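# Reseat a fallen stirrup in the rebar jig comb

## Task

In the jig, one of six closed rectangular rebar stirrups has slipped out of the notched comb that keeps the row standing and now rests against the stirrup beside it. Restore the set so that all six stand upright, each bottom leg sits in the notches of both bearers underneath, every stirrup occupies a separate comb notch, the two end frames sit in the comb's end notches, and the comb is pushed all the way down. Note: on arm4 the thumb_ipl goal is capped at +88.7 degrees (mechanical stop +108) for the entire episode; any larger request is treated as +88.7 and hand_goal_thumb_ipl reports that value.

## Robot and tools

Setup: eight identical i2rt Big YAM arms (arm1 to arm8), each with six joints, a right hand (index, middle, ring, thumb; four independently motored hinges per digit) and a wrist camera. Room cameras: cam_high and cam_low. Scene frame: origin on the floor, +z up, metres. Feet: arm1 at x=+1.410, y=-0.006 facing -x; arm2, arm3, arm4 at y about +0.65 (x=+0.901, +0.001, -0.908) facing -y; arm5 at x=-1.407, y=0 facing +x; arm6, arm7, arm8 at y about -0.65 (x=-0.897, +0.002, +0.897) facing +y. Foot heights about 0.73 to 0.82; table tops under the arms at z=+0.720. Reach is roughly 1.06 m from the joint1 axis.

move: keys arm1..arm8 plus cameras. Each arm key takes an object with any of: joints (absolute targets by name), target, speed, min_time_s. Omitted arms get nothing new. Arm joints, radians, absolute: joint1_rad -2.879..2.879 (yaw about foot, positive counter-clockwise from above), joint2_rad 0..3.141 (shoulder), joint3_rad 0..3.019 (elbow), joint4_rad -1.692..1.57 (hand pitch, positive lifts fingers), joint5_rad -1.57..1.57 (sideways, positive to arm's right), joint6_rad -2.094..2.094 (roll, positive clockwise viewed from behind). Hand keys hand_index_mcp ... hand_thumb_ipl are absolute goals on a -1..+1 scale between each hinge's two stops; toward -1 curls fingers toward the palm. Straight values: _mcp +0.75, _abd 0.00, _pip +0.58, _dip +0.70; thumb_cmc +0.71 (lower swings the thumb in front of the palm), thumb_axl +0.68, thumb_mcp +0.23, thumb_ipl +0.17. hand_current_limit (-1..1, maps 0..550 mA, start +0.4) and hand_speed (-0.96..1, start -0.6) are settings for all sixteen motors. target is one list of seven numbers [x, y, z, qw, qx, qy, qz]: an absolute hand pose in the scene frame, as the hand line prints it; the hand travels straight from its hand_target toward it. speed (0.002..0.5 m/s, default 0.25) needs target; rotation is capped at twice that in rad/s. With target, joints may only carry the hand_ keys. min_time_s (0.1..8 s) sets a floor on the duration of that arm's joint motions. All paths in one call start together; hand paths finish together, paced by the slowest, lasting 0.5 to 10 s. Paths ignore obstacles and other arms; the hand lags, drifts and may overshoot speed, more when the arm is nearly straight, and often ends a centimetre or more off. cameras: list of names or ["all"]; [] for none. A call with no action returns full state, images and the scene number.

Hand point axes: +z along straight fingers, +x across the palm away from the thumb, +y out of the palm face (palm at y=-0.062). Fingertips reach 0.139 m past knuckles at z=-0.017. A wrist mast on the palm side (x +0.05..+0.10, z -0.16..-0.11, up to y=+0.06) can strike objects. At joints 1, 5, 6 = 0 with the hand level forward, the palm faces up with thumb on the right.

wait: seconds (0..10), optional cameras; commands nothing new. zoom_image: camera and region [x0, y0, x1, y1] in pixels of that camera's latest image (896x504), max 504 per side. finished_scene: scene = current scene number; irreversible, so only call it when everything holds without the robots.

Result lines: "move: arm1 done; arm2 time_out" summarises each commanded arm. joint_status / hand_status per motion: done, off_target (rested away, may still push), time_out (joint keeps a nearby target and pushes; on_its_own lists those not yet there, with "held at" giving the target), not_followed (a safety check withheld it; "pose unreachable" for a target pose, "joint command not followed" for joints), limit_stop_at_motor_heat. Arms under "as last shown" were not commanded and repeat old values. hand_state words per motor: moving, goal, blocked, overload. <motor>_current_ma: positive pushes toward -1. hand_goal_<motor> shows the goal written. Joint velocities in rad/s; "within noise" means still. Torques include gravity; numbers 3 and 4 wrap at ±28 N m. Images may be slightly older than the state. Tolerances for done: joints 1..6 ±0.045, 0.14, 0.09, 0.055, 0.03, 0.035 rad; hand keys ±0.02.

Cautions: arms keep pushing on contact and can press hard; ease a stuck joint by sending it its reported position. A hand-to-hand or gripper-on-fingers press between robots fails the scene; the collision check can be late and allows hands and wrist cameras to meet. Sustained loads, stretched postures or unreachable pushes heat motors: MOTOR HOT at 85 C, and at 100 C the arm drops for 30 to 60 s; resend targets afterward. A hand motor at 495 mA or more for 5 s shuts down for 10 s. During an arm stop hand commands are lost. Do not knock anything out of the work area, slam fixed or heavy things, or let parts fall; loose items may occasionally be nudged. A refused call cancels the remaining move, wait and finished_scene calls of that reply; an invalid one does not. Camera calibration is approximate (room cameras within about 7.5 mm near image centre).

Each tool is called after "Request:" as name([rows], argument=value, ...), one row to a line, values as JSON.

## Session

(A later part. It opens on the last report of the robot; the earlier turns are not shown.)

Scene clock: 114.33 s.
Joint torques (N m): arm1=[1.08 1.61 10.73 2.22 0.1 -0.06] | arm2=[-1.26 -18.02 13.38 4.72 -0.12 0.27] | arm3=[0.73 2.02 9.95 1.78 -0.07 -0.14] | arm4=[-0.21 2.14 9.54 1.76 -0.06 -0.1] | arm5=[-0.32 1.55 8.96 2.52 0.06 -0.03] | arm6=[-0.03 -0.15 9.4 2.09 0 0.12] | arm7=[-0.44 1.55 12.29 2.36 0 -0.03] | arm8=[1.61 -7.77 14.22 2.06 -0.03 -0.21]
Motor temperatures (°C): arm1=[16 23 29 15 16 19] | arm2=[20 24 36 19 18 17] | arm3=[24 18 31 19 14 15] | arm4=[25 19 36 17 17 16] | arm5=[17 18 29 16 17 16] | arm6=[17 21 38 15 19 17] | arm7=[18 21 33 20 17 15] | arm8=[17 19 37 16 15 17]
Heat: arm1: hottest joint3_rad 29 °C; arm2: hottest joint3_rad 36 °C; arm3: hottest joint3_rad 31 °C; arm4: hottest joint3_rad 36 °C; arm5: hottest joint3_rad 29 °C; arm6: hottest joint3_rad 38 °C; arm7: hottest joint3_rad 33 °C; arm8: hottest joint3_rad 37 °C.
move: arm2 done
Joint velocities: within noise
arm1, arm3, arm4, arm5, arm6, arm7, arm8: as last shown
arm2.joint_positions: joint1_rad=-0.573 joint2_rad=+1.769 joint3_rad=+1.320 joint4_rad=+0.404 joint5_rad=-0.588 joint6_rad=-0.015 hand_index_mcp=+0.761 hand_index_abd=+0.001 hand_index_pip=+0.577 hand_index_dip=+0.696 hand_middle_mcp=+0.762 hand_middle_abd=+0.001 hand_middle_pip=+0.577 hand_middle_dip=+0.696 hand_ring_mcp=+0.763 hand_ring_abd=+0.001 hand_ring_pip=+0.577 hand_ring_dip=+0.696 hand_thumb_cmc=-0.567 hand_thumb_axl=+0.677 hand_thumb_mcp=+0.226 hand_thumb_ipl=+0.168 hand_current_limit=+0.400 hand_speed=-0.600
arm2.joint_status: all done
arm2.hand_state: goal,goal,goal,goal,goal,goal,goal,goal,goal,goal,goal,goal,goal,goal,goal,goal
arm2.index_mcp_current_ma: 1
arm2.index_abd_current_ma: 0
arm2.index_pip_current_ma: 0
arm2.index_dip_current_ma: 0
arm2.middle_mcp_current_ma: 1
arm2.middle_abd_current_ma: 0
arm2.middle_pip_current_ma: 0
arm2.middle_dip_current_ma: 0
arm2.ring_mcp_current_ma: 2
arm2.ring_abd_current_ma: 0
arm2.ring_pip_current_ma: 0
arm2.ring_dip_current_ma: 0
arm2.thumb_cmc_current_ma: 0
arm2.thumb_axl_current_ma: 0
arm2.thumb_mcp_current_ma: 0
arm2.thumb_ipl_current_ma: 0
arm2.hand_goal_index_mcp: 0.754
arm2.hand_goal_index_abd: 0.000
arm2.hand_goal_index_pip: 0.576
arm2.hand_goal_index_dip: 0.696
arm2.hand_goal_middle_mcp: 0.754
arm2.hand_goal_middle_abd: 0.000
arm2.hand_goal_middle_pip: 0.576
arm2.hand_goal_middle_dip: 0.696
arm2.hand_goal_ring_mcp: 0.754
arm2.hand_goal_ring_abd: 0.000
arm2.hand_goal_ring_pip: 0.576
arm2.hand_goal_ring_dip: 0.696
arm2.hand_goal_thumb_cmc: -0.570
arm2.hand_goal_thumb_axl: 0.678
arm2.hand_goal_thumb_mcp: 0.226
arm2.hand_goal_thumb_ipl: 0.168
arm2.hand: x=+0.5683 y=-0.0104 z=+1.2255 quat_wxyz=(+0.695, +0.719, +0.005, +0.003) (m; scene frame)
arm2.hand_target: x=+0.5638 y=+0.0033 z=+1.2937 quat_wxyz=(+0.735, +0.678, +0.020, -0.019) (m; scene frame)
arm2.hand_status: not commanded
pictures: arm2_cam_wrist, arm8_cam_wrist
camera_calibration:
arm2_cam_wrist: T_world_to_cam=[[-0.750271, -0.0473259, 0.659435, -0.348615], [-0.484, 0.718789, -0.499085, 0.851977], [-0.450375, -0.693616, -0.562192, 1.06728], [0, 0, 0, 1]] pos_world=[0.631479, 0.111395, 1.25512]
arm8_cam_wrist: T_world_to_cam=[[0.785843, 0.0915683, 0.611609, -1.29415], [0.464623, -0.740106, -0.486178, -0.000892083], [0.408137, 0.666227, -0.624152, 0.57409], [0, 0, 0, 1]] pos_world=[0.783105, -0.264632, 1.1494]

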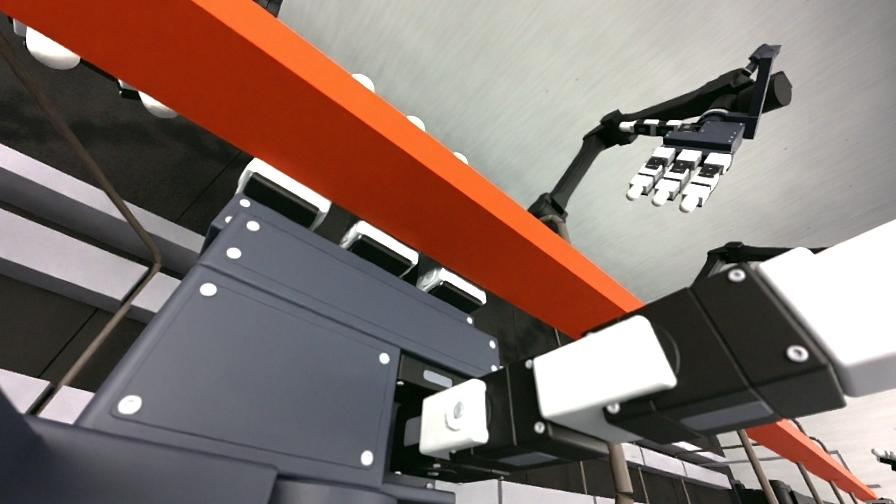

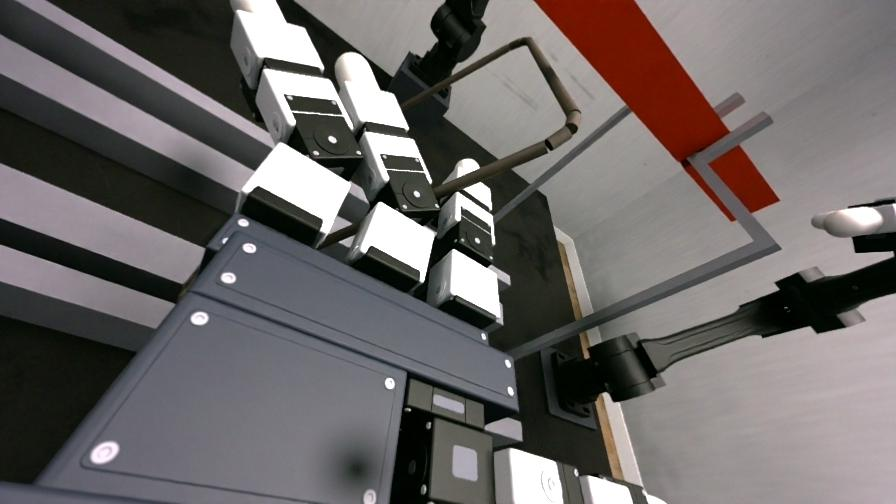

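Request:
move(arm2={"joints": {"joint4_rad": 0.485}, "min_time_s": 1.0}, cameras=["arm2_cam_wrist", "arm8_cam_wrist", "cam_high"])

Request:
zoom_image(camera="arm8_cam_wrist", region=[600, 0, 896, 240])

Request:
zoom_image(camera="cam_high", region=[440, 150, 640, 330])

Scene clock: 116.40 s.
Joint torques (N m): arm1=[0.38 2.08 10.81 2.32 0.11 -0.05] | arm2=[-1.32 -18.08 13.38 4.71 -0.09 0.28] | arm3=[0.67 2.08 9.96 1.77 -0.07 -0.14] | arm4=[-0.97 1.26 9.68 1.89 -0.08 -0.13] | arm5=[-0.38 1.61 8.95 2.51 0.06 -0.03] | arm6=[0.03 -0.09 9.4 2.09 0.01 0.12] | arm7=[-0.62 1.55 12.33 2.37 0.02 -0.03] | arm8=[1.61 -7.71 14.17 2.03 -0.03 -0.21]
Motor temperatures (°C): arm1=[16 23 30 15 16 19] | arm2=[20 24 36 19 18 17] | arm3=[24 18 31 19 14 15] | arm4=[25 19 36 17 17 16] | arm5=[17 18 29 16 17 16] | arm6=[17 21 38 15 19 17] | arm7=[18 21 33 20 17 15] | arm8=[17 19 37 16 15 17]
Heat: arm1: hottest joint3_rad 30 °C; arm2: hottest joint3_rad 36 °C; arm3: hottest joint3_rad 31 °C; arm4: hottest joint3_rad 36 °C; arm5: hottest joint3_rad 29 °C; arm6: hottest joint3_rad 38 °C; arm7: hottest joint3_rad 33 °C; arm8: hottest joint3_rad 37 °C.
move: arm2 done
Joint velocities: within noise
arm1, arm3, arm4, arm5, arm6, arm7, arm8: as last shown
arm2.joint_positions: joint1_rad=-0.573 joint2_rad=+1.769 joint3_rad=+1.320 joint4_rad=+0.440 joint5_rad=-0.588 joint6_rad=-0.016 hand_index_mcp=+0.761 hand_index_abd=+0.001 hand_index_pip=+0.577 hand_index_dip=+0.696 hand_middle_mcp=+0.762 hand_middle_abd=+0.001 hand_middle_pip=+0.577 hand_middle_dip=+0.696 hand_ring_mcp=+0.766 hand_ring_abd=+0.001 hand_ring_pip=+0.577 hand_ring_dip=+0.696 hand_thumb_cmc=-0.567 hand_thumb_axl=+0.677 hand_thumb_mcp=+0.226 hand_thumb_ipl=+0.168 hand_current_limit=+0.400 hand_speed=-0.600
arm2.joint_status: all done
arm2.hand_state: goal,goal,goal,goal,goal,goal,goal,goal,goal,goal,goal,goal,goal,goal,goal,goal
arm2.index_mcp_current_ma: 1
arm2.index_abd_current_ma: 0
arm2.index_pip_current_ma: 0
arm2.index_dip_current_ma: 0
arm2.middle_mcp_current_ma: 1
arm2.middle_abd_current_ma: 0
arm2.middle_pip_current_ma: 0
arm2.middle_dip_current_ma: 0
arm2.ring_mcp_current_ma: 3
arm2.ring_abd_current_ma: 0
arm2.ring_pip_current_ma: 0
arm2.ring_dip_current_ma: 0
arm2.thumb_cmc_current_ma: 0
arm2.thumb_axl_current_ma: 0
arm2.thumb_mcp_current_ma: 0
arm2.thumb_ipl_current_ma: 0
arm2.hand_goal_index_mcp: 0.754
arm2.hand_goal_index_abd: 0.000
arm2.hand_goal_index_pip: 0.576
arm2.hand_goal_index_dip: 0.696
arm2.hand_goal_middle_mcp: 0.754
arm2.hand_goal_middle_abd: 0.000
arm2.hand_goal_middle_pip: 0.576
arm2.hand_goal_middle_dip: 0.696
arm2.hand_goal_ring_mcp: 0.754
arm2.hand_goal_ring_abd: 0.000
arm2.hand_goal_ring_pip: 0.576
arm2.hand_goal_ring_dip: 0.696
arm2.hand_goal_thumb_cmc: -0.570
arm2.hand_goal_thumb_axl: 0.678
arm2.hand_goal_thumb_mcp: 0.226
arm2.hand_goal_thumb_ipl: 0.168
arm2.hand: x=+0.5700 y=-0.0080 z=+1.2337 quat_wxyz=(+0.705, +0.709, +0.012, -0.004) (m; scene frame)
arm2.hand_target: x=+0.5661 y=+0.0065 z=+1.3013 quat_wxyz=(+0.744, +0.667, +0.027, -0.026) (m; scene frame)
arm2.hand_status: not commanded
pictures: arm2_cam_wrist, arm8_cam_wrist, cam_high
camera_calibration:
arm2_cam_wrist: T_world_to_cam=[[-0.737115, -0.027762, 0.675197, -0.379467], [-0.494186, 0.703629, -0.510574, 0.87505], [-0.460913, -0.710025, -0.532375, 1.04337], [0, 0, 0, 1]] pos_world=[0.633629, 0.114572, 1.25846]
arm8_cam_wrist: T_world_to_cam=[[0.785843, 0.0915683, 0.611609, -1.29415], [0.464623, -0.740106, -0.486178, -0.000892083], [0.408137, 0.666227, -0.624152, 0.57409], [0, 0, 0, 1]] pos_world=[0.783105, -0.264632, 1.1494]

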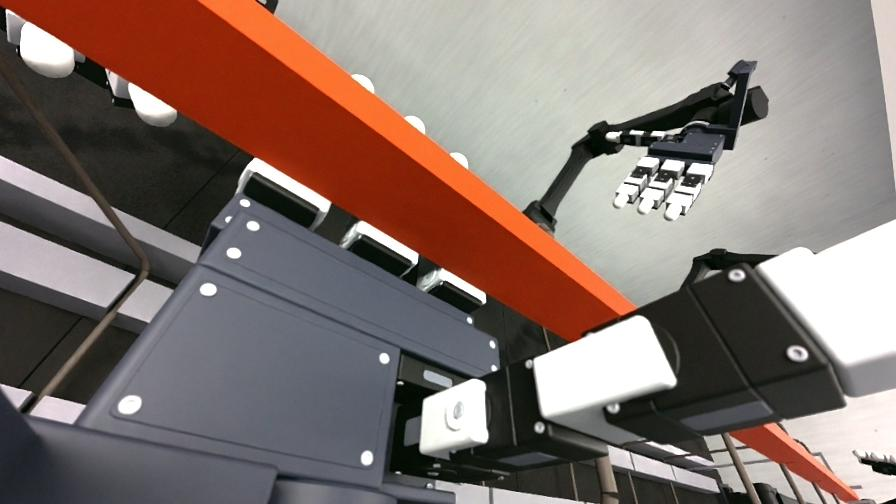

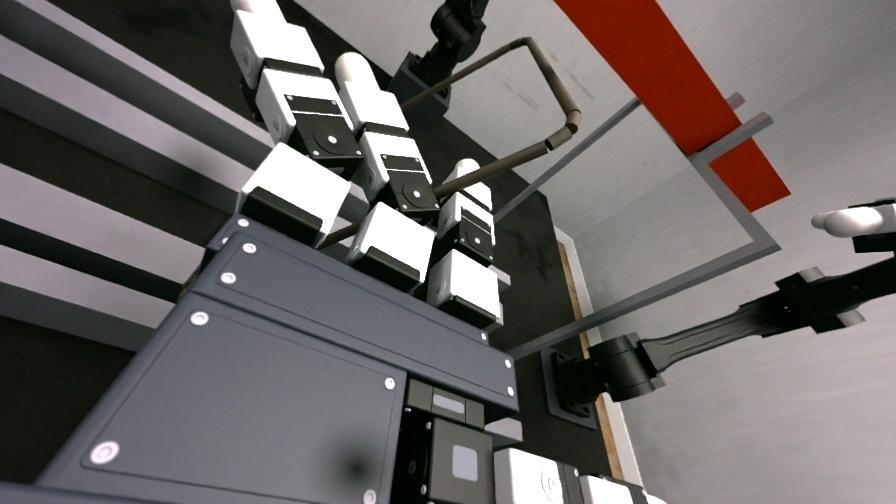

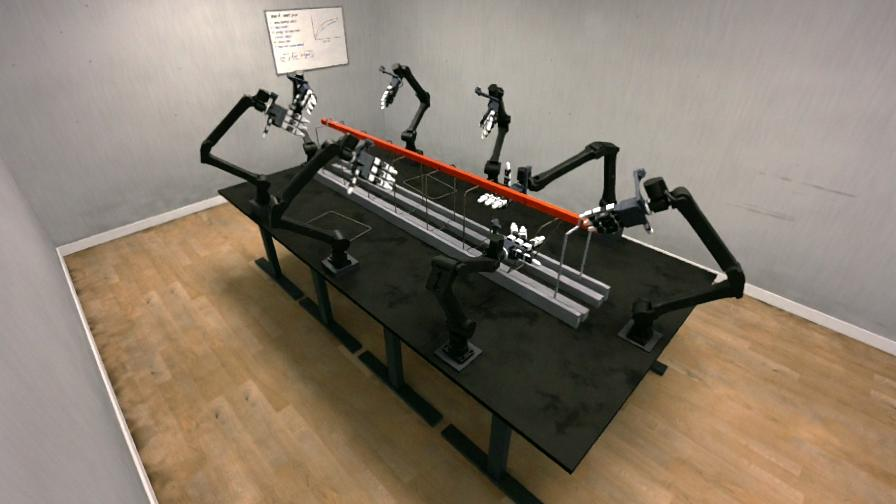

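Scaled by 1.703.

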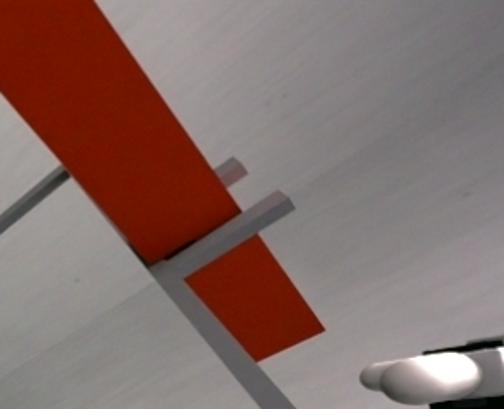

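Scaled by 2.520.

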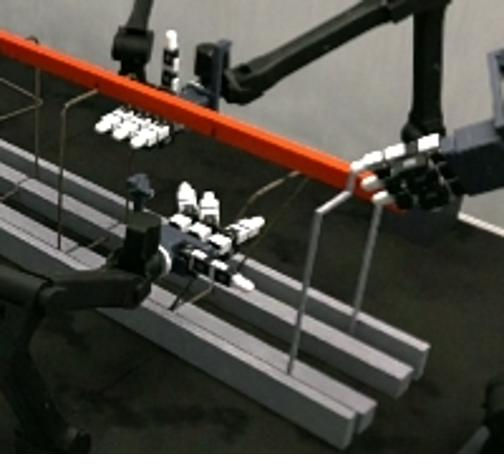

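Request:
zoom_image(camera="cam_high", region=[450, 160, 550, 230])

Request:
zoom_image(camera="arm2_cam_wrist", region=[480, 380, 740, 504])

Request:
zoom_image(camera="arm2_cam_wrist", region=[420, 200, 640, 350])

Scaled by 5.040.

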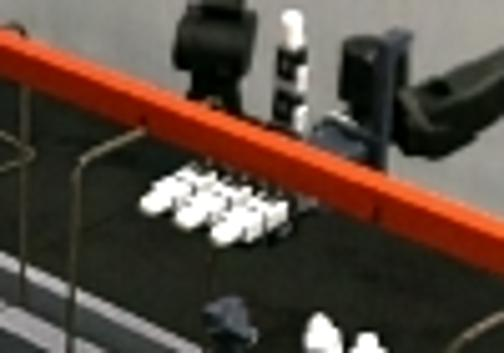

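Scaled by 1.938.

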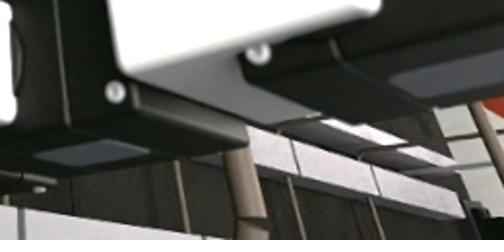

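Scaled by 2.291.

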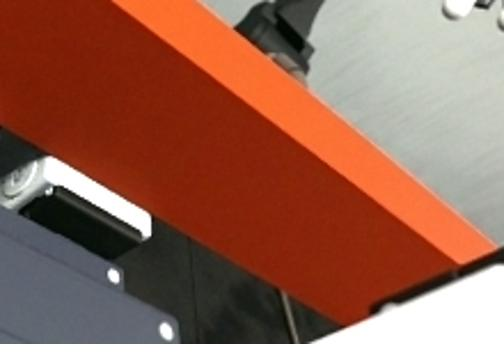

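Request:
move(arm8={"target": [0.8, -0.145, 1.155, 0.0, 0.0, 0.7071, 0.7071], "speed": 0.06, "joints": {"hand_middle_mcp": 0.754, "hand_ring_mcp": 0.754}}, cameras=["arm2_cam_wrist", "arm8_cam_wrist", "cam_high"])

Request:
zoom_image(camera="arm8_cam_wrist", region=[320, 0, 720, 280])

Request:
zoom_image(camera="cam_high", region=[460, 160, 620, 300])

Scene clock: 121.13 s.
Joint torques (N m): arm1=[0.97 2.43 10.86 2.26 0.09 -0.09] | arm2=[-1.32 -18.02 13.38 4.7 -0.1 0.28] | arm3=[0.67 2.08 9.95 1.77 -0.07 -0.14] | arm4=[-0.85 2.08 9.77 2.14 -0.08 -0.09] | arm5=[-0.38 1.61 8.96 2.51 0.06 -0.03] | arm6=[0.03 -0.03 9.42 2.07 0.01 0.12] | arm7=[-0.5 1.61 12.29 2.39 0.02 -0.03] | arm8=[1.38 -6.24 14.13 2.36 0.02 -0.19]
Motor temperatures (°C): arm1=[16 23 30 15 16 19] | arm2=[20 24 37 19 18 17] | arm3=[24 18 31 19 14 15] | arm4=[25 19 36 17 17 16] | arm5=[17 18 29 16 17 16] | arm6=[17 21 38 15 19 17] | arm7=[18 21 33 20 17 15] | arm8=[17 19 38 16 15 17]
Heat: arm1: hottest joint3_rad 30 °C; arm2: hottest joint3_rad 37 °C; arm3: hottest joint3_rad 31 °C; arm4: hottest joint3_rad 36 °C; arm5: hottest joint3_rad 29 °C; arm6: hottest joint3_rad 38 °C; arm7: hottest joint3_rad 33 °C; arm8: hottest joint3_rad 38 °C.
move: arm8 off_target
Joint velocities: within noise
arm1, arm2, arm3, arm4, arm5, arm6, arm7: as last shown
arm8.joint_positions: joint1_rad=+0.321 joint2_rad=+1.126 joint3_rad=+0.625 joint4_rad=+0.448 joint5_rad=+0.351 joint6_rad=+0.015 hand_index_mcp=+0.731 hand_index_abd=+0.006 hand_index_pip=+0.585 hand_index_dip=+0.697 hand_middle_mcp=+0.765 hand_middle_abd=-0.636 hand_middle_pip=+0.581 hand_middle_dip=+0.699 hand_ring_mcp=+0.756 hand_ring_abd=-0.747 hand_ring_pip=+0.577 hand_ring_dip=+0.696 hand_thumb_cmc=+0.721 hand_thumb_axl=+0.677 hand_thumb_mcp=+0.226 hand_thumb_ipl=+0.168 hand_current_limit=+0.780 hand_speed=-0.600
arm8.joint_status: all done
arm8.hand_state: blocked,goal,goal,goal,goal,goal,goal,goal,goal,goal,goal,goal,goal,goal,goal,goal
arm8.index_mcp_current_ma: 165
arm8.index_abd_current_ma: 24
arm8.index_pip_current_ma: 42
arm8.index_dip_current_ma: 4
arm8.middle_mcp_current_ma: 56
arm8.middle_abd_current_ma: 58
arm8.middle_pip_current_ma: 22
arm8.middle_dip_current_ma: 17
arm8.ring_mcp_current_ma: 11
arm8.ring_abd_current_ma: 13
arm8.ring_pip_current_ma: 4
arm8.ring_dip_current_ma: 0
arm8.thumb_cmc_current_ma: 35
arm8.thumb_axl_current_ma: -4
arm8.thumb_mcp_current_ma: -2
arm8.thumb_ipl_current_ma: -2
arm8.hand_goal_index_mcp: 0.700
arm8.hand_goal_index_abd: 0.000
arm8.hand_goal_index_pip: 0.576
arm8.hand_goal_index_dip: 0.696
arm8.hand_goal_middle_mcp: 0.754
arm8.hand_goal_middle_abd: -0.650
arm8.hand_goal_middle_pip: 0.576
arm8.hand_goal_middle_dip: 0.696
arm8.hand_goal_ring_mcp: 0.754
arm8.hand_goal_ring_abd: -0.750
arm8.hand_goal_ring_pip: 0.576
arm8.hand_goal_ring_dip: 0.696
arm8.hand_goal_thumb_cmc: 0.714
arm8.hand_goal_thumb_axl: 0.678
arm8.hand_goal_thumb_mcp: 0.226
arm8.hand_goal_thumb_ipl: 0.168
arm8.hand: x=+0.8106 y=-0.1556 z=+1.1251 quat_wxyz=(+0.007, +0.002, +0.723, +0.691) (m; scene frame)
arm8.hand_target: x=+0.8005 y=-0.1473 z=+1.1544 quat_wxyz=(+0.000, +0.000, +0.707, +0.707) (m; scene frame)
arm8.hand_status: off_target (0.033 m and 2.7 deg from the pose sent, 0.062 m and 3.6 deg at the start)
pictures: arm2_cam_wrist, arm8_cam_wrist, cam_high
camera_calibration:
arm2_cam_wrist: T_world_to_cam=[[-0.737115, -0.027762, 0.675197, -0.379467], [-0.494186, 0.703629, -0.510574, 0.87505], [-0.460913, -0.710025, -0.532375, 1.04337], [0, 0, 0, 1]] pos_world=[0.633629, 0.114572, 1.25846]
arm8_cam_wrist: T_world_to_cam=[[0.783965, 0.0854257, 0.614899, -1.27235], [0.468872, -0.730662, -0.496279, 0.0237486], [0.406888, 0.677374, -0.612867, 0.590648], [0, 0, 0, 1]] pos_world=[0.746018, -0.274046, 1.15614]

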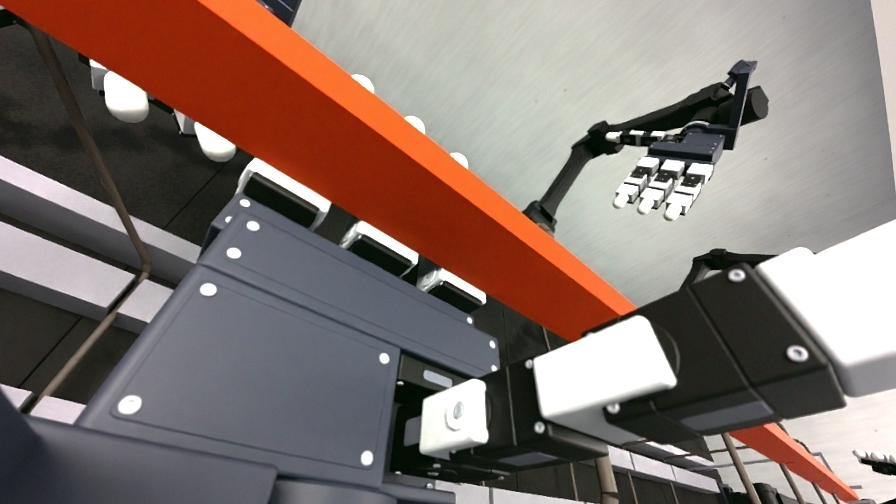

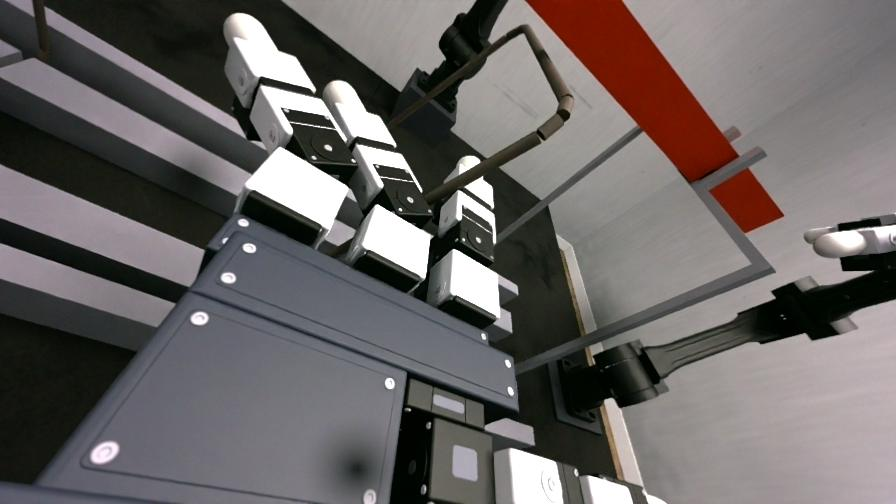

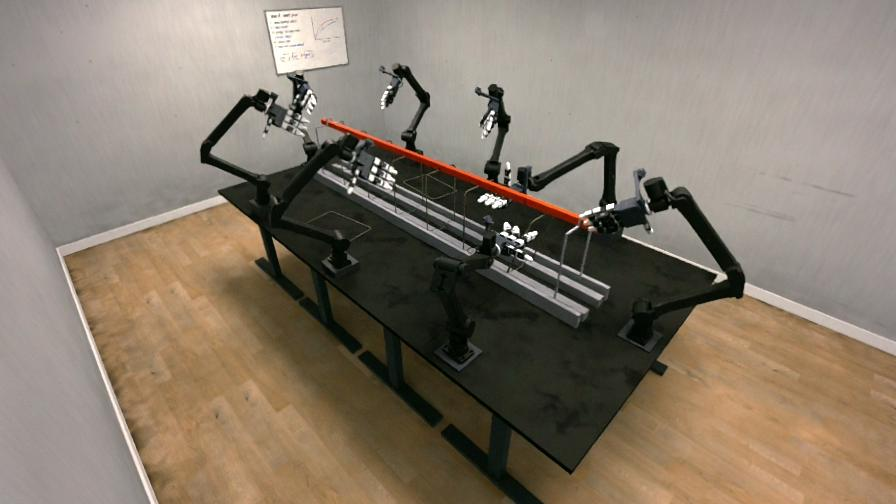

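Scaled by 1.260.

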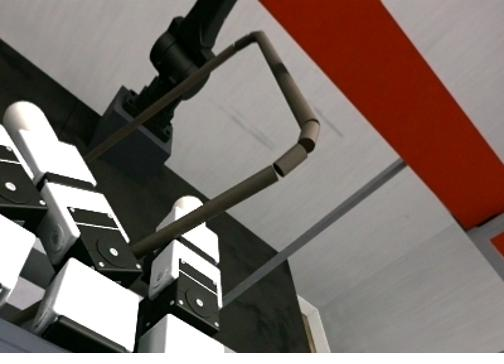

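Scaled by 3.150.

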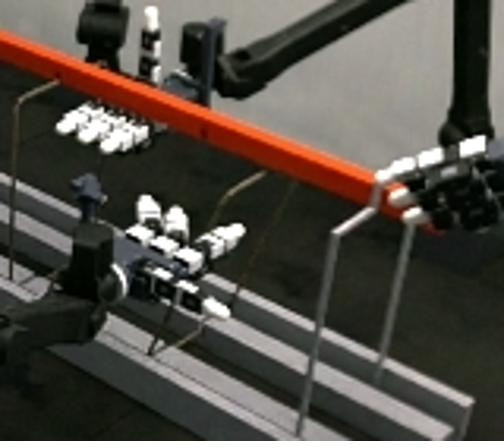

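Request:
move(arm8={"target": [0.758, -0.145, 1.152, 0.0, 0.0, 0.7071, 0.7071], "speed": 0.06, "joints": {"hand_middle_abd": -0.3, "hand_ring_abd": -0.35, "hand_index_mcp": 0.72}}, cameras=["arm8_cam_wrist", "cam_high"])

Request:
zoom_image(camera="arm8_cam_wrist", region=[320, 0, 720, 280])

Request:
zoom_image(camera="cam_high", region=[460, 160, 620, 300])

Scene clock: 123.90 s.
Joint torques (N m): arm1=[0.85 1.9 10.56 2.22 0.09 -0.02] | arm2=[-1.38 -17.96 13.37 4.68 -0.09 0.28] | arm3=[0.73 2.02 9.95 1.77 -0.07 -0.14] | arm4=[-0.97 1.26 9.72 2.09 -0.01 -0.07] | arm5=[-0.32 1.55 8.96 2.51 0.06 -0.03] | arm6=[0.03 -0.09 9.42 2.09 0.01 0.13] | arm7=[-0.32 1.73 12.26 2.37 0.01 -0.01] | arm8=[1.32 -6.42 13.48 3.17 0.09 -0.21]
Motor temperatures (°C): arm1=[16 23 30 15 16 19] | arm2=[20 25 37 19 18 17] | arm3=[24 18 31 19 14 15] | arm4=[25 19 36 17 17 16] | arm5=[17 18 29 16 17 16] | arm6=[17 21 38 15 19 17] | arm7=[18 21 33 20 17 15] | arm8=[17 19 38 16 15 17]
Heat: arm1: hottest joint3_rad 30 °C; arm2: hottest joint3_rad 37 °C; arm3: hottest joint3_rad 31 °C; arm4: hottest joint3_rad 36 °C; arm5: hottest joint3_rad 29 °C; arm6: hottest joint3_rad 38 °C; arm7: hottest joint3_rad 33 °C; arm8: hottest joint3_rad 38 °C.
move: arm8 off_target
Joint velocities: within noise
arm1, arm2, arm3, arm4, arm5, arm6, arm7: as last shown
arm8.joint_positions: joint1_rad=+0.430 joint2_rad=+1.176 joint3_rad=+0.665 joint4_rad=+0.448 joint5_rad=+0.459 joint6_rad=+0.015 hand_index_mcp=+0.732 hand_index_abd=+0.005 hand_index_pip=+0.578 hand_index_dip=+0.697 hand_middle_mcp=+0.765 hand_middle_abd=-0.303 hand_middle_pip=+0.581 hand_middle_dip=+0.699 hand_ring_mcp=+0.761 hand_ring_abd=-0.353 hand_ring_pip=+0.577 hand_ring_dip=+0.696 hand_thumb_cmc=+0.721 hand_thumb_axl=+0.677 hand_thumb_mcp=+0.226 hand_thumb_ipl=+0.168 hand_current_limit=+0.780 hand_speed=-0.600
arm8.joint_status: all done
arm8.hand_state: goal,goal,goal,goal,goal,goal,goal,goal,goal,goal,goal,goal,goal,goal,goal,goal
arm8.index_mcp_current_ma: 63
arm8.index_abd_current_ma: 22
arm8.index_pip_current_ma: 10
arm8.index_dip_current_ma: 4
arm8.middle_mcp_current_ma: 56
arm8.middle_abd_current_ma: -12
arm8.middle_pip_current_ma: 22
arm8.middle_dip_current_ma: 17
arm8.ring_mcp_current_ma: 34
arm8.ring_abd_current_ma: -14
arm8.ring_pip_current_ma: 4
arm8.ring_dip_current_ma: 0
arm8.thumb_cmc_current_ma: 35
arm8.thumb_axl_current_ma: -4
arm8.thumb_mcp_current_ma: -2
arm8.thumb_ipl_current_ma: -2
arm8.hand_goal_index_mcp: 0.720
arm8.hand_goal_index_abd: 0.000
arm8.hand_goal_index_pip: 0.576
arm8.hand_goal_index_dip: 0.696
arm8.hand_goal_middle_mcp: 0.754
arm8.hand_goal_middle_abd: -0.300
arm8.hand_goal_middle_pip: 0.576
arm8.hand_goal_middle_dip: 0.696
arm8.hand_goal_ring_mcp: 0.754
arm8.hand_goal_ring_abd: -0.350
arm8.hand_goal_ring_pip: 0.576
arm8.hand_goal_ring_dip: 0.696
arm8.hand_goal_thumb_cmc: 0.714
arm8.hand_goal_thumb_axl: 0.678
arm8.hand_goal_thumb_mcp: 0.226
arm8.hand_goal_thumb_ipl: 0.168
arm8.hand: x=+0.7690 y=-0.1537 z=+1.1243 quat_wxyz=(+0.010, -0.002, +0.725, +0.688) (m; scene frame)
arm8.hand_target: x=+0.7587 y=-0.1470 z=+1.1513 quat_wxyz=(+0.000, +0.000, +0.707, +0.707) (m; scene frame)
arm8.hand_status: off_target (0.031 m and 3.2 deg from the pose sent, 0.060 m and 2.7 deg at the start)
pictures: arm8_cam_wrist, cam_high
camera_calibration:
arm8_cam_wrist: T_world_to_cam=[[0.777806, 0.0910115, 0.62188, -1.2416], [0.474791, -0.733408, -0.486504, 0.0283059], [0.411814, 0.673668, -0.613661, 0.602379], [0, 0, 0, 1]] pos_world=[0.704218, -0.272044, 1.15555]

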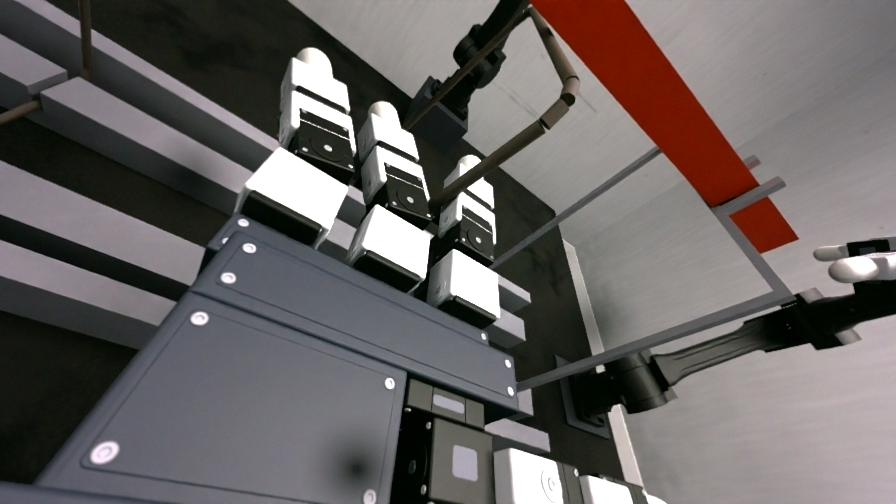

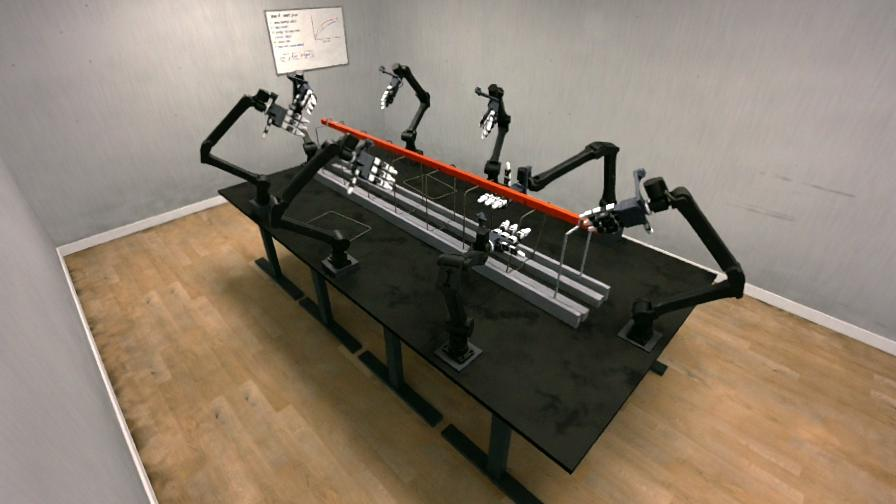

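Scaled by 1.260.

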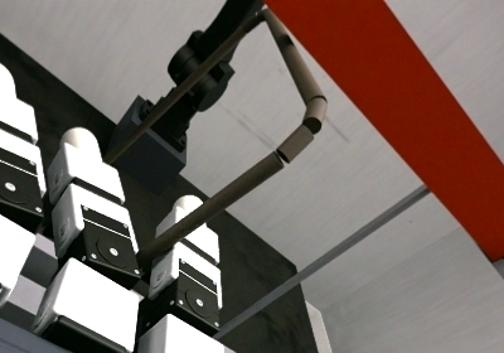

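Scaled by 3.150.

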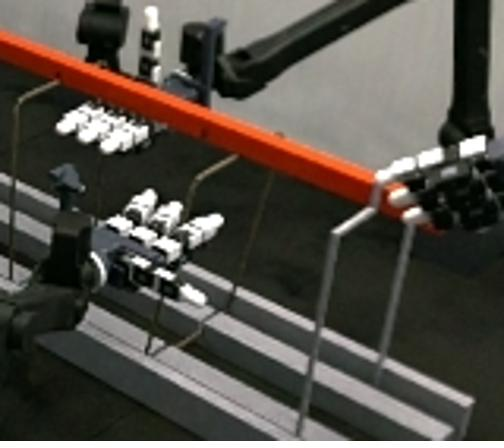

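Request:
move(arm8={"target": [0.734, -0.145, 1.148, 0.0, 0.0, 0.7071, 0.7071], "speed": 0.06, "joints": {"hand_middle_abd": -0.1, "hand_ring_abd": -0.1}}, cameras=["arm8_cam_wrist", "cam_high", "arm2_cam_wrist"])

Request:
zoom_image(camera="arm8_cam_wrist", region=[320, 0, 720, 280])

Request:
zoom_image(camera="cam_high", region=[460, 160, 620, 300])

Scene clock: 125.90 s.
Joint torques (N m): arm1=[0.79 1.67 10.71 2.14 0.02 -0.04] | arm2=[-1.32 -18.02 13.38 4.56 -0.09 0.27] | arm3=[0.73 2.08 9.96 1.77 -0.07 -0.14] | arm4=[-1.32 1.61 9.65 1.72 -0.01 -0.04] | arm5=[-0.38 1.61 8.96 2.52 0.06 -0.03] | arm6=[0.03 -0.09 9.4 2.09 0.01 0.12] | arm7=[-0.79 1.55 12.3 2.39 0 -0.03] | arm8=[1.44 -6.77 13.27 3.19 0.17 -0.22]
Motor temperatures (°C): arm1=[16 23 30 15 16 19] | arm2=[20 25 37 19 18 17] | arm3=[24 18 31 19 14 15] | arm4=[25 19 36 17 17 16] | arm5=[17 18 29 16 17 16] | arm6=[17 21 38 15 19 17] | arm7=[18 21 33 20 17 15] | arm8=[17 19 38 16 15 17]
Heat: arm1: hottest joint3_rad 30 °C; arm2: hottest joint3_rad 37 °C; arm3: hottest joint3_rad 31 °C; arm4: hottest joint3_rad 36 °C; arm5: hottest joint3_rad 29 °C; arm6: hottest joint3_rad 38 °C; arm7: hottest joint3_rad 33 °C; arm8: hottest joint3_rad 38 °C.
move: arm8 off_target
Joint velocities: within noise
arm1.joint_positions: joint1_rad=+0.438 joint2_rad=+0.636 joint3_rad=+1.431 joint4_rad=-1.319 joint5_rad=+0.089 joint6_rad=+1.130 hand_index_mcp=+0.755 hand_index_abd=+0.000 hand_index_pip=+0.577 hand_index_dip=+0.696 hand_middle_mcp=+0.754 hand_middle_abd=+0.000 hand_middle_pip=+0.577 hand_middle_dip=+0.696 hand_ring_mcp=+0.755 hand_ring_abd=+0.000 hand_ring_pip=+0.577 hand_ring_dip=+0.696 hand_thumb_cmc=+0.715 hand_thumb_axl=+0.677 hand_thumb_mcp=+0.226 hand_thumb_ipl=+0.168 hand_current_limit=+0.400 hand_speed=-0.600
arm1.joint_status: not commanded
arm1.hand_state: goal,goal,goal,goal,goal,goal,goal,goal,goal,goal,goal,goal,goal,goal,goal,goal
arm1.index_mcp_current_ma: 0
arm1.index_abd_current_ma: 0
arm1.index_pip_current_ma: 0
arm1.index_dip_current_ma: 0
arm1.middle_mcp_current_ma: 0
arm1.middle_abd_current_ma: 0
arm1.middle_pip_current_ma: 0
arm1.middle_dip_current_ma: 0
arm1.ring_mcp_current_ma: 0
arm1.ring_abd_current_ma: 0
arm1.ring_pip_current_ma: 0
arm1.ring_dip_current_ma: 0
arm1.thumb_cmc_current_ma: 0
arm1.thumb_axl_current_ma: 0
arm1.thumb_mcp_current_ma: 0
arm1.thumb_ipl_current_ma: 0
arm1.hand_goal_index_mcp: 0.754
arm1.hand_goal_index_abd: 0.000
arm1.hand_goal_index_pip: 0.576
arm1.hand_goal_index_dip: 0.696
arm1.hand_goal_middle_mcp: 0.754
arm1.hand_goal_middle_abd: 0.000
arm1.hand_goal_middle_pip: 0.576
arm1.hand_goal_middle_dip: 0.696
arm1.hand_goal_ring_mcp: 0.754
arm1.hand_goal_ring_abd: 0.000
arm1.hand_goal_ring_pip: 0.576
arm1.hand_goal_ring_dip: 0.696
arm1.hand_goal_thumb_cmc: 0.714
arm1.hand_goal_thumb_axl: 0.678
arm1.hand_goal_thumb_mcp: 0.226
arm1.hand_goal_thumb_ipl: 0.168
arm1.hand: x=+1.1459 y=-0.0103 z=+1.3037 quat_wxyz=(+0.498, +0.347, -0.794, -0.033) (m; scene frame)
arm1.hand_target: x=+1.1491 y=-0.0086 z=+1.3182 quat_wxyz=(+0.513, +0.343, -0.786, -0.033) (m; scene frame)
arm1.hand_status: not commanded
arm2: as last shown
arm2.joint_positions: joint1_rad=-0.573 joint2_rad=+1.769 joint3_rad=+1.320 joint4_rad=+0.443 joint5_rad=-0.588 joint6_rad=-0.016 hand_index_mcp=+0.761 hand_index_abd=+0.001 hand_index_pip=+0.577 hand_index_dip=+0.696 hand_middle_mcp=+0.762 hand_middle_abd=+0.001 hand_middle_pip=+0.577 hand_middle_dip=+0.696 hand_ring_mcp=+0.766 hand_ring_abd=+0.001 hand_ring_pip=+0.577 hand_ring_dip=+0.696 hand_thumb_cmc=-0.567 hand_thumb_axl=+0.677 hand_thumb_mcp=+0.226 hand_thumb_ipl=+0.168 hand_current_limit=+0.400 hand_speed=-0.600
arm2.hand: x=+0.5701 y=-0.0077 z=+1.2345 quat_wxyz=(+0.706, +0.708, +0.013, -0.004) (m; scene frame)
arm2.hand_target: x=+0.5661 y=+0.0065 z=+1.3014 quat_wxyz=(+0.744, +0.667, +0.027, -0.026) (m; scene frame)
arm3.joint_positions: joint1_rad=+0.491 joint2_rad=+0.620 joint3_rad=+1.359 joint4_rad=-1.260 joint5_rad=-0.103 joint6_rad=+1.082 hand_index_mcp=+0.754 hand_index_abd=+0.000 hand_index_pip=+0.577 hand_index_dip=+0.696 hand_middle_mcp=+0.754 hand_middle_abd=+0.001 hand_middle_pip=+0.577 hand_middle_dip=+0.696 hand_ring_mcp=+0.754 hand_ring_abd=+0.001 hand_ring_pip=+0.577 hand_ring_dip=+0.696 hand_thumb_cmc=+0.714 hand_thumb_axl=+0.677 hand_thumb_mcp=+0.226 hand_thumb_ipl=+0.168 hand_current_limit=+0.400 hand_speed=-0.600
arm3.joint_status: not commanded
arm3.hand_state: goal,goal,goal,goal,goal,goal,goal,goal,goal,goal,goal,goal,goal,goal,goal,goal
arm3.index_mcp_current_ma: 1
arm3.index_abd_current_ma: 0
arm3.index_pip_current_ma: 1
arm3.index_dip_current_ma: 0
arm3.middle_mcp_current_ma: 0
arm3.middle_abd_current_ma: 1
arm3.middle_pip_current_ma: 1
arm3.middle_dip_current_ma: 0
arm3.ring_mcp_current_ma: 0
arm3.ring_abd_current_ma: 1
arm3.ring_pip_current_ma: 1
arm3.ring_dip_current_ma: 0
arm3.thumb_cmc_current_ma: 0
arm3.thumb_axl_current_ma: -1
arm3.thumb_mcp_current_ma: 0
arm3.thumb_ipl_current_ma: 0
arm3.hand_goal_index_mcp: 0.754
arm3.hand_goal_index_abd: 0.000
arm3.hand_goal_index_pip: 0.576
arm3.hand_goal_index_dip: 0.696
arm3.hand_goal_middle_mcp: 0.754
arm3.hand_goal_middle_abd: 0.000
arm3.hand_goal_middle_pip: 0.576
arm3.hand_goal_middle_dip: 0.696
arm3.hand_goal_ring_mcp: 0.754
arm3.hand_goal_ring_abd: 0.000
arm3.hand_goal_ring_pip: 0.576
arm3.hand_goal_ring_dip: 0.696
arm3.hand_goal_thumb_cmc: 0.714
arm3.hand_goal_thumb_axl: 0.678
arm3.hand_goal_thumb_mcp: 0.226
arm3.hand_goal_thumb_ipl: 0.168
arm3.hand: x=+0.0526 y=+0.3949 z=+1.3459 quat_wxyz=(+0.332, +0.827, -0.240, +0.387) (m; scene frame)
arm3.hand_target: x=+0.0512 y=+0.3976 z=+1.3566 quat_wxyz=(+0.339, +0.821, -0.237, +0.393) (m; scene frame)
arm3.hand_status: not commanded
arm4.joint_positions: joint1_rad=+0.323 joint2_rad=+0.609 joint3_rad=+1.373 joint4_rad=-1.316 joint5_rad=+0.012 joint6_rad=+1.173 hand_index_mcp=+0.754 hand_index_abd=+0.000 hand_index_pip=+0.577 hand_index_dip=+0.696 hand_middle_mcp=+0.754 hand_middle_abd=+0.000 hand_middle_pip=+0.577 hand_middle_dip=+0.696 hand_ring_mcp=+0.754 hand_ring_abd=+0.000 hand_ring_pip=+0.577 hand_ring_dip=+0.696 hand_thumb_cmc=+0.714 hand_thumb_axl=+0.677 hand_thumb_mcp=+0.226 hand_thumb_ipl=+0.168 hand_current_limit=+0.400 hand_speed=-0.600
arm4.joint_status: not commanded
arm4.hand_state: goal,goal,goal,goal,goal,goal,goal,goal,goal,goal,goal,goal,goal,goal,goal,goal
arm4.index_mcp_current_ma: 0
arm4.index_abd_current_ma: 1
arm4.index_pip_current_ma: 2
arm4.index_dip_current_ma: 0
arm4.middle_mcp_current_ma: 0
arm4.middle_abd_current_ma: 1
arm4.middle_pip_current_ma: 2
arm4.middle_dip_current_ma: 0
arm4.ring_mcp_current_ma: 0
arm4.ring_abd_current_ma: 1
arm4.ring_pip_current_ma: 2
arm4.ring_dip_current_ma: 0
arm4.thumb_cmc_current_ma: 1
arm4.thumb_axl_current_ma: -3
arm4.thumb_mcp_current_ma: -1
arm4.thumb_ipl_current_ma: -1
arm4.hand_goal_index_mcp: 0.754
arm4.hand_goal_index_abd: 0.000
arm4.hand_goal_index_pip: 0.576
arm4.hand_goal_index_dip: 0.696
arm4.hand_goal_middle_mcp: 0.754
arm4.hand_goal_middle_abd: 0.000
arm4.hand_goal_middle_pip: 0.576
arm4.hand_goal_middle_dip: 0.696
arm4.hand_goal_ring_mcp: 0.754
arm4.hand_goal_ring_abd: 0.000
arm4.hand_goal_ring_pip: 0.576
arm4.hand_goal_ring_dip: 0.696
arm4.hand_goal_thumb_cmc: 0.714
arm4.hand_goal_thumb_axl: 0.678
arm4.hand_goal_thumb_mcp: 0.226
arm4.hand_goal_thumb_ipl: 0.168
arm4.hand: x=-0.9267 y=+0.3898 z=+1.3590 quat_wxyz=(+0.360, +0.790, -0.375, +0.326) (m; scene frame)
arm4.hand_target: x=-0.9278 y=+0.3929 z=+1.3735 quat_wxyz=(+0.371, +0.782, -0.371, +0.336) (m; scene frame)
arm4.hand_status: not commanded
arm5.joint_positions: joint1_rad=-0.309 joint2_rad=+0.583 joint3_rad=+1.444 joint4_rad=-1.339 joint5_rad=-0.022 joint6_rad=+1.099 hand_index_mcp=+0.755 hand_index_abd=+0.001 hand_index_pip=+0.577 hand_index_dip=+0.696 hand_middle_mcp=+0.755 hand_middle_abd=+0.000 hand_middle_pip=+0.577 hand_middle_dip=+0.696 hand_ring_mcp=+0.755 hand_ring_abd=+0.001 hand_ring_pip=+0.577 hand_ring_dip=+0.696 hand_thumb_cmc=+0.715 hand_thumb_axl=+0.677 hand_thumb_mcp=+0.226 hand_thumb_ipl=+0.168 hand_current_limit=+0.400 hand_speed=-0.600
arm5.joint_status: not commanded
arm5.hand_state: goal,goal,goal,goal,goal,goal,goal,goal,goal,goal,goal,goal,goal,goal,goal,goal
arm5.index_mcp_current_ma: 2
arm5.index_abd_current_ma: 1
arm5.index_pip_current_ma: 1
arm5.index_dip_current_ma: 0
arm5.middle_mcp_current_ma: 1
arm5.middle_abd_current_ma: 1
arm5.middle_pip_current_ma: 1
arm5.middle_dip_current_ma: 0
arm5.ring_mcp_current_ma: 2
arm5.ring_abd_current_ma: 1
arm5.ring_pip_current_ma: 1
arm5.ring_dip_current_ma: 0
arm5.thumb_cmc_current_ma: 1
arm5.thumb_axl_current_ma: -1
arm5.thumb_mcp_current_ma: 0
arm5.thumb_ipl_current_ma: -1
arm5.hand_goal_index_mcp: 0.754
arm5.hand_goal_index_abd: 0.000
arm5.hand_goal_index_pip: 0.576
arm5.hand_goal_index_dip: 0.696
arm5.hand_goal_middle_mcp: 0.754
arm5.hand_goal_middle_abd: 0.000
arm5.hand_goal_middle_pip: 0.576
arm5.hand_goal_middle_dip: 0.696
arm5.hand_goal_ring_mcp: 0.754
arm5.hand_goal_ring_abd: 0.000
arm5.hand_goal_ring_pip: 0.576
arm5.hand_goal_ring_dip: 0.696
arm5.hand_goal_thumb_cmc: 0.714
arm5.hand_goal_thumb_axl: 0.678
arm5.hand_goal_thumb_mcp: 0.226
arm5.hand_goal_thumb_ipl: 0.168
arm5.hand: x=-1.2145 y=-0.1378 z=+1.3354 quat_wxyz=(+0.177, +0.849, +0.096, +0.489) (m; scene frame)
arm5.hand_target: x=-1.2183 y=-0.1368 z=+1.3488 quat_wxyz=(+0.182, +0.841, +0.095, +0.501) (m; scene frame)
arm5.hand_status: not commanded
arm6.joint_positions: joint1_rad=-0.469 joint2_rad=+0.645 joint3_rad=+1.362 joint4_rad=-1.302 joint5_rad=+0.056 joint6_rad=+1.033 hand_index_mcp=+0.755 hand_index_abd=+0.000 hand_index_pip=+0.577 hand_index_dip=+0.696 hand_middle_mcp=+0.755 hand_middle_abd=+0.000 hand_middle_pip=+0.577 hand_middle_dip=+0.696 hand_ring_mcp=+0.755 hand_ring_abd=+0.000 hand_ring_pip=+0.577 hand_ring_dip=+0.696 hand_thumb_cmc=+0.715 hand_thumb_axl=+0.677 hand_thumb_mcp=+0.226 hand_thumb_ipl=+0.168 hand_current_limit=+0.400 hand_speed=-0.600
arm6.joint_status: not commanded
arm6.hand_state: goal,goal,goal,goal,goal,goal,goal,goal,goal,goal,goal,goal,goal,goal,goal,goal
arm6.index_mcp_current_ma: 0
arm6.index_abd_current_ma: 0
arm6.index_pip_current_ma: 0
arm6.index_dip_current_ma: 0
arm6.middle_mcp_current_ma: 0
arm6.middle_abd_current_ma: 0
arm6.middle_pip_current_ma: 0
arm6.middle_dip_current_ma: 0
arm6.ring_mcp_current_ma: 0
arm6.ring_abd_current_ma: 0
arm6.ring_pip_current_ma: 0
arm6.ring_dip_current_ma: 0
arm6.thumb_cmc_current_ma: 0
arm6.thumb_axl_current_ma: 0
arm6.thumb_mcp_current_ma: 0
arm6.thumb_ipl_current_ma: 0
arm6.hand_goal_index_mcp: 0.754
arm6.hand_goal_index_abd: 0.000
arm6.hand_goal_index_pip: 0.576
arm6.hand_goal_index_dip: 0.696
arm6.hand_goal_middle_mcp: 0.754
arm6.hand_goal_middle_abd: 0.000
arm6.hand_goal_middle_pip: 0.576
arm6.hand_goal_middle_dip: 0.696
arm6.hand_goal_ring_mcp: 0.754
arm6.hand_goal_ring_abd: 0.000
arm6.hand_goal_ring_pip: 0.576
arm6.hand_goal_ring_dip: 0.696
arm6.hand_goal_thumb_cmc: 0.714
arm6.hand_goal_thumb_axl: 0.678
arm6.hand_goal_thumb_mcp: 0.226
arm6.hand_goal_thumb_ipl: 0.168
arm6.hand: x=-0.6903 y=-0.4654 z=+1.3610 quat_wxyz=(-0.117, +0.608, +0.637, +0.460) (m; scene frame)
arm6.hand_target: x=-0.6913 y=-0.4678 z=+1.3713 quat_wxyz=(-0.120, +0.604, +0.633, +0.469) (m; scene frame)
arm6.hand_status: not commanded
arm7.joint_positions: joint1_rad=-0.262 joint2_rad=+0.628 joint3_rad=+1.318 joint4_rad=-1.343 joint5_rad=+0.094 joint6_rad=+1.047 hand_index_mcp=+0.755 hand_index_abd=+0.000 hand_index_pip=+0.577 hand_index_dip=+0.696 hand_middle_mcp=+0.755 hand_middle_abd=+0.000 hand_middle_pip=+0.577 hand_middle_dip=+0.696 hand_ring_mcp=+0.755 hand_ring_abd=+0.000 hand_ring_pip=+0.577 hand_ring_dip=+0.696 hand_thumb_cmc=+0.715 hand_thumb_axl=+0.677 hand_thumb_mcp=+0.225 hand_thumb_ipl=+0.168 hand_current_limit=+0.400 hand_speed=-0.600
arm7.joint_status: not commanded
arm7.hand_state: goal,goal,goal,goal,goal,goal,goal,goal,goal,goal,goal,goal,goal,goal,goal,goal
arm7.index_mcp_current_ma: 4
arm7.index_abd_current_ma: 0
arm7.index_pip_current_ma: 3
arm7.index_dip_current_ma: 0
arm7.middle_mcp_current_ma: 4
arm7.middle_abd_current_ma: 0
arm7.middle_pip_current_ma: 3
arm7.middle_dip_current_ma: 0
arm7.ring_mcp_current_ma: 3
arm7.ring_abd_current_ma: 0
arm7.ring_pip_current_ma: 3
arm7.ring_dip_current_ma: 0
arm7.thumb_cmc_current_ma: 4
arm7.thumb_axl_current_ma: -3
arm7.thumb_mcp_current_ma: -2
arm7.thumb_ipl_current_ma: -1
arm7.hand_goal_index_mcp: 0.754
arm7.hand_goal_index_abd: 0.000
arm7.hand_goal_index_pip: 0.576
arm7.hand_goal_index_dip: 0.696
arm7.hand_goal_middle_mcp: 0.754
arm7.hand_goal_middle_abd: 0.000
arm7.hand_goal_middle_pip: 0.576
arm7.hand_goal_middle_dip: 0.696
arm7.hand_goal_ring_mcp: 0.754
arm7.hand_goal_ring_abd: 0.000
arm7.hand_goal_ring_pip: 0.576
arm7.hand_goal_ring_dip: 0.696
arm7.hand_goal_thumb_cmc: 0.714
arm7.hand_goal_thumb_axl: 0.678
arm7.hand_goal_thumb_mcp: 0.226
arm7.hand_goal_thumb_ipl: 0.168
arm7.hand: x=+0.1777 y=-0.4495 z=+1.2828 quat_wxyz=(-0.129, +0.575, +0.685, +0.429) (m; scene frame)
arm7.hand_target: x=+0.1771 y=-0.4521 z=+1.2991 quat_wxyz=(-0.135, +0.570, +0.678, +0.444) (m; scene frame)
arm7.hand_status: not commanded
arm8.joint_positions: joint1_rad=+0.488 joint2_rad=+1.213 joint3_rad=+0.687 joint4_rad=+0.464 joint5_rad=+0.514 joint6_rad=+0.015 hand_index_mcp=+0.732 hand_index_abd=+0.005 hand_index_pip=+0.578 hand_index_dip=+0.697 hand_middle_mcp=+0.765 hand_middle_abd=-0.103 hand_middle_pip=+0.581 hand_middle_dip=+0.699 hand_ring_mcp=+0.761 hand_ring_abd=-0.103 hand_ring_pip=+0.577 hand_ring_dip=+0.696 hand_thumb_cmc=+0.721 hand_thumb_axl=+0.677 hand_thumb_mcp=+0.226 hand_thumb_ipl=+0.168 hand_current_limit=+0.780 hand_speed=-0.600
arm8.joint_status: all done
arm8.hand_state: goal,goal,goal,goal,goal,goal,goal,goal,goal,goal,goal,goal,goal,goal,goal,goal
arm8.index_mcp_current_ma: 63
arm8.index_abd_current_ma: 20
arm8.index_pip_current_ma: 10
arm8.index_dip_current_ma: 4
arm8.middle_mcp_current_ma: 56
arm8.middle_abd_current_ma: -12
arm8.middle_pip_current_ma: 22
arm8.middle_dip_current_ma: 17
arm8.ring_mcp_current_ma: 35
arm8.ring_abd_current_ma: -15
arm8.ring_pip_current_ma: 4
arm8.ring_dip_current_ma: 0
arm8.thumb_cmc_current_ma: 35
arm8.thumb_axl_current_ma: -4
arm8.thumb_mcp_current_ma: -2
arm8.thumb_ipl_current_ma: -2
arm8.hand_goal_index_mcp: 0.720
arm8.hand_goal_index_abd: 0.000
arm8.hand_goal_index_pip: 0.576
arm8.hand_goal_index_dip: 0.696
arm8.hand_goal_middle_mcp: 0.754
arm8.hand_goal_middle_abd: -0.100
arm8.hand_goal_middle_pip: 0.576
arm8.hand_goal_middle_dip: 0.696
arm8.hand_goal_ring_mcp: 0.754
arm8.hand_goal_ring_abd: -0.100
arm8.hand_goal_ring_pip: 0.576
arm8.hand_goal_ring_dip: 0.696
arm8.hand_goal_thumb_cmc: 0.714
arm8.hand_goal_thumb_axl: 0.678
arm8.hand_goal_thumb_mcp: 0.226
arm8.hand_goal_thumb_ipl: 0.168
arm8.hand: x=+0.7454 y=-0.1535 z=+1.1230 quat_wxyz=(+0.010, -0.004, +0.724, +0.690) (m; scene frame)
arm8.hand_target: x=+0.7346 y=-0.1468 z=+1.1476 quat_wxyz=(+0.000, +0.000, +0.707, +0.707) (m; scene frame)
arm8.hand_status: off_target (0.029 m and 3.0 deg from the pose sent, 0.043 m and 3.2 deg at the start)
pictures: arm2_cam_wrist, arm8_cam_wrist, cam_high
camera_calibration:
arm2_cam_wrist: T_world_to_cam=[[-0.735864, -0.0257955, 0.676638, -0.382339], [-0.495141, 0.702129, -0.511714, 0.877297], [-0.461887, -0.711583, -0.529444, 1.04094], [0, 0, 0, 1]] pos_world=[0.633834, 0.11488, 1.25875]
arm8_cam_wrist: T_world_to_cam=[[0.776284, 0.090312, 0.62388, -1.22375], [0.477314, -0.730677, -0.488142, 0.0393463], [0.41177, 0.676724, -0.61032, 0.607807], [0, 0, 0, 1]] pos_world=[0.680923, -0.272049, 1.15364]

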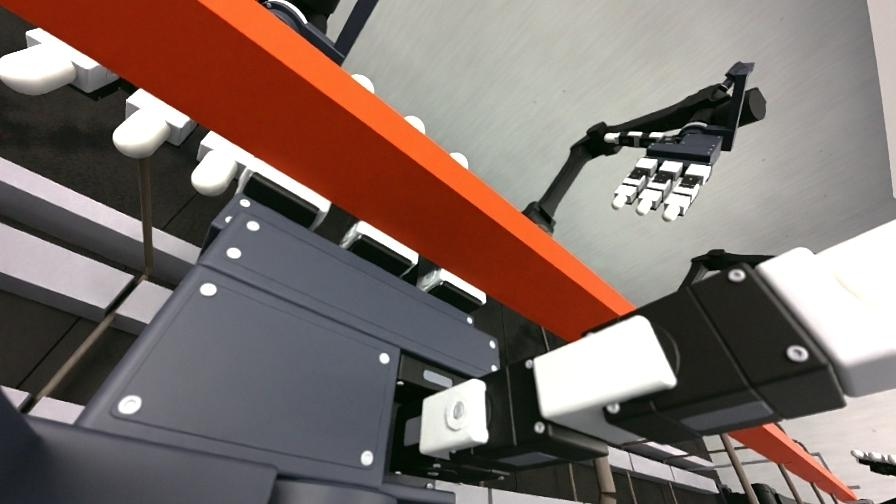

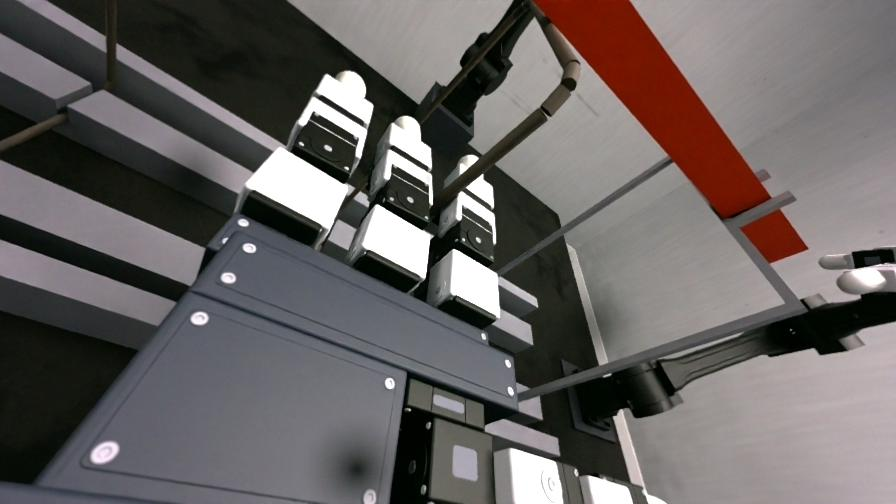

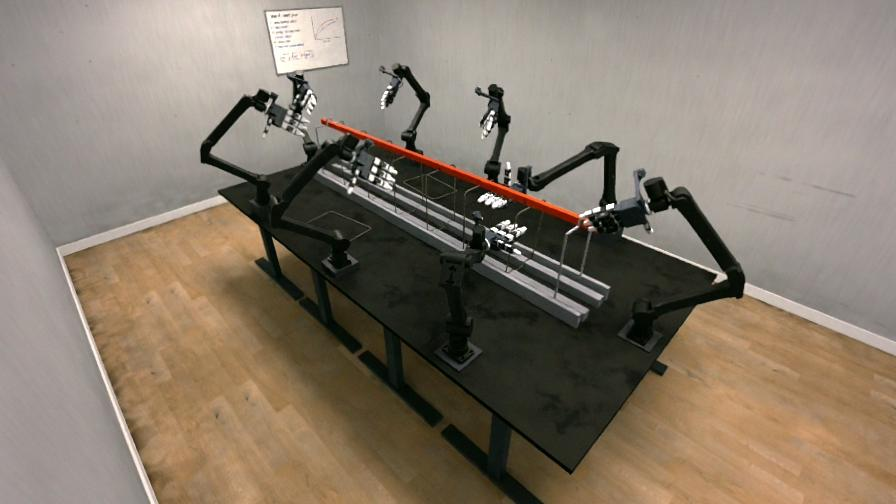

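Scaled by 1.260.

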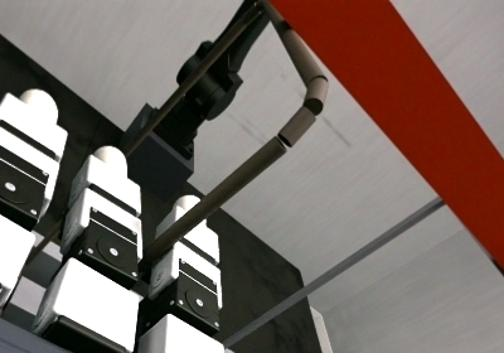

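Scaled by 3.150.

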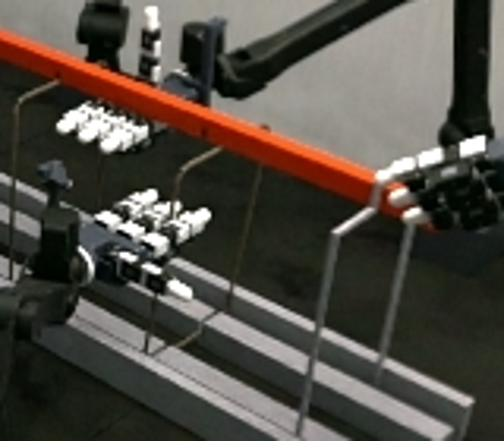

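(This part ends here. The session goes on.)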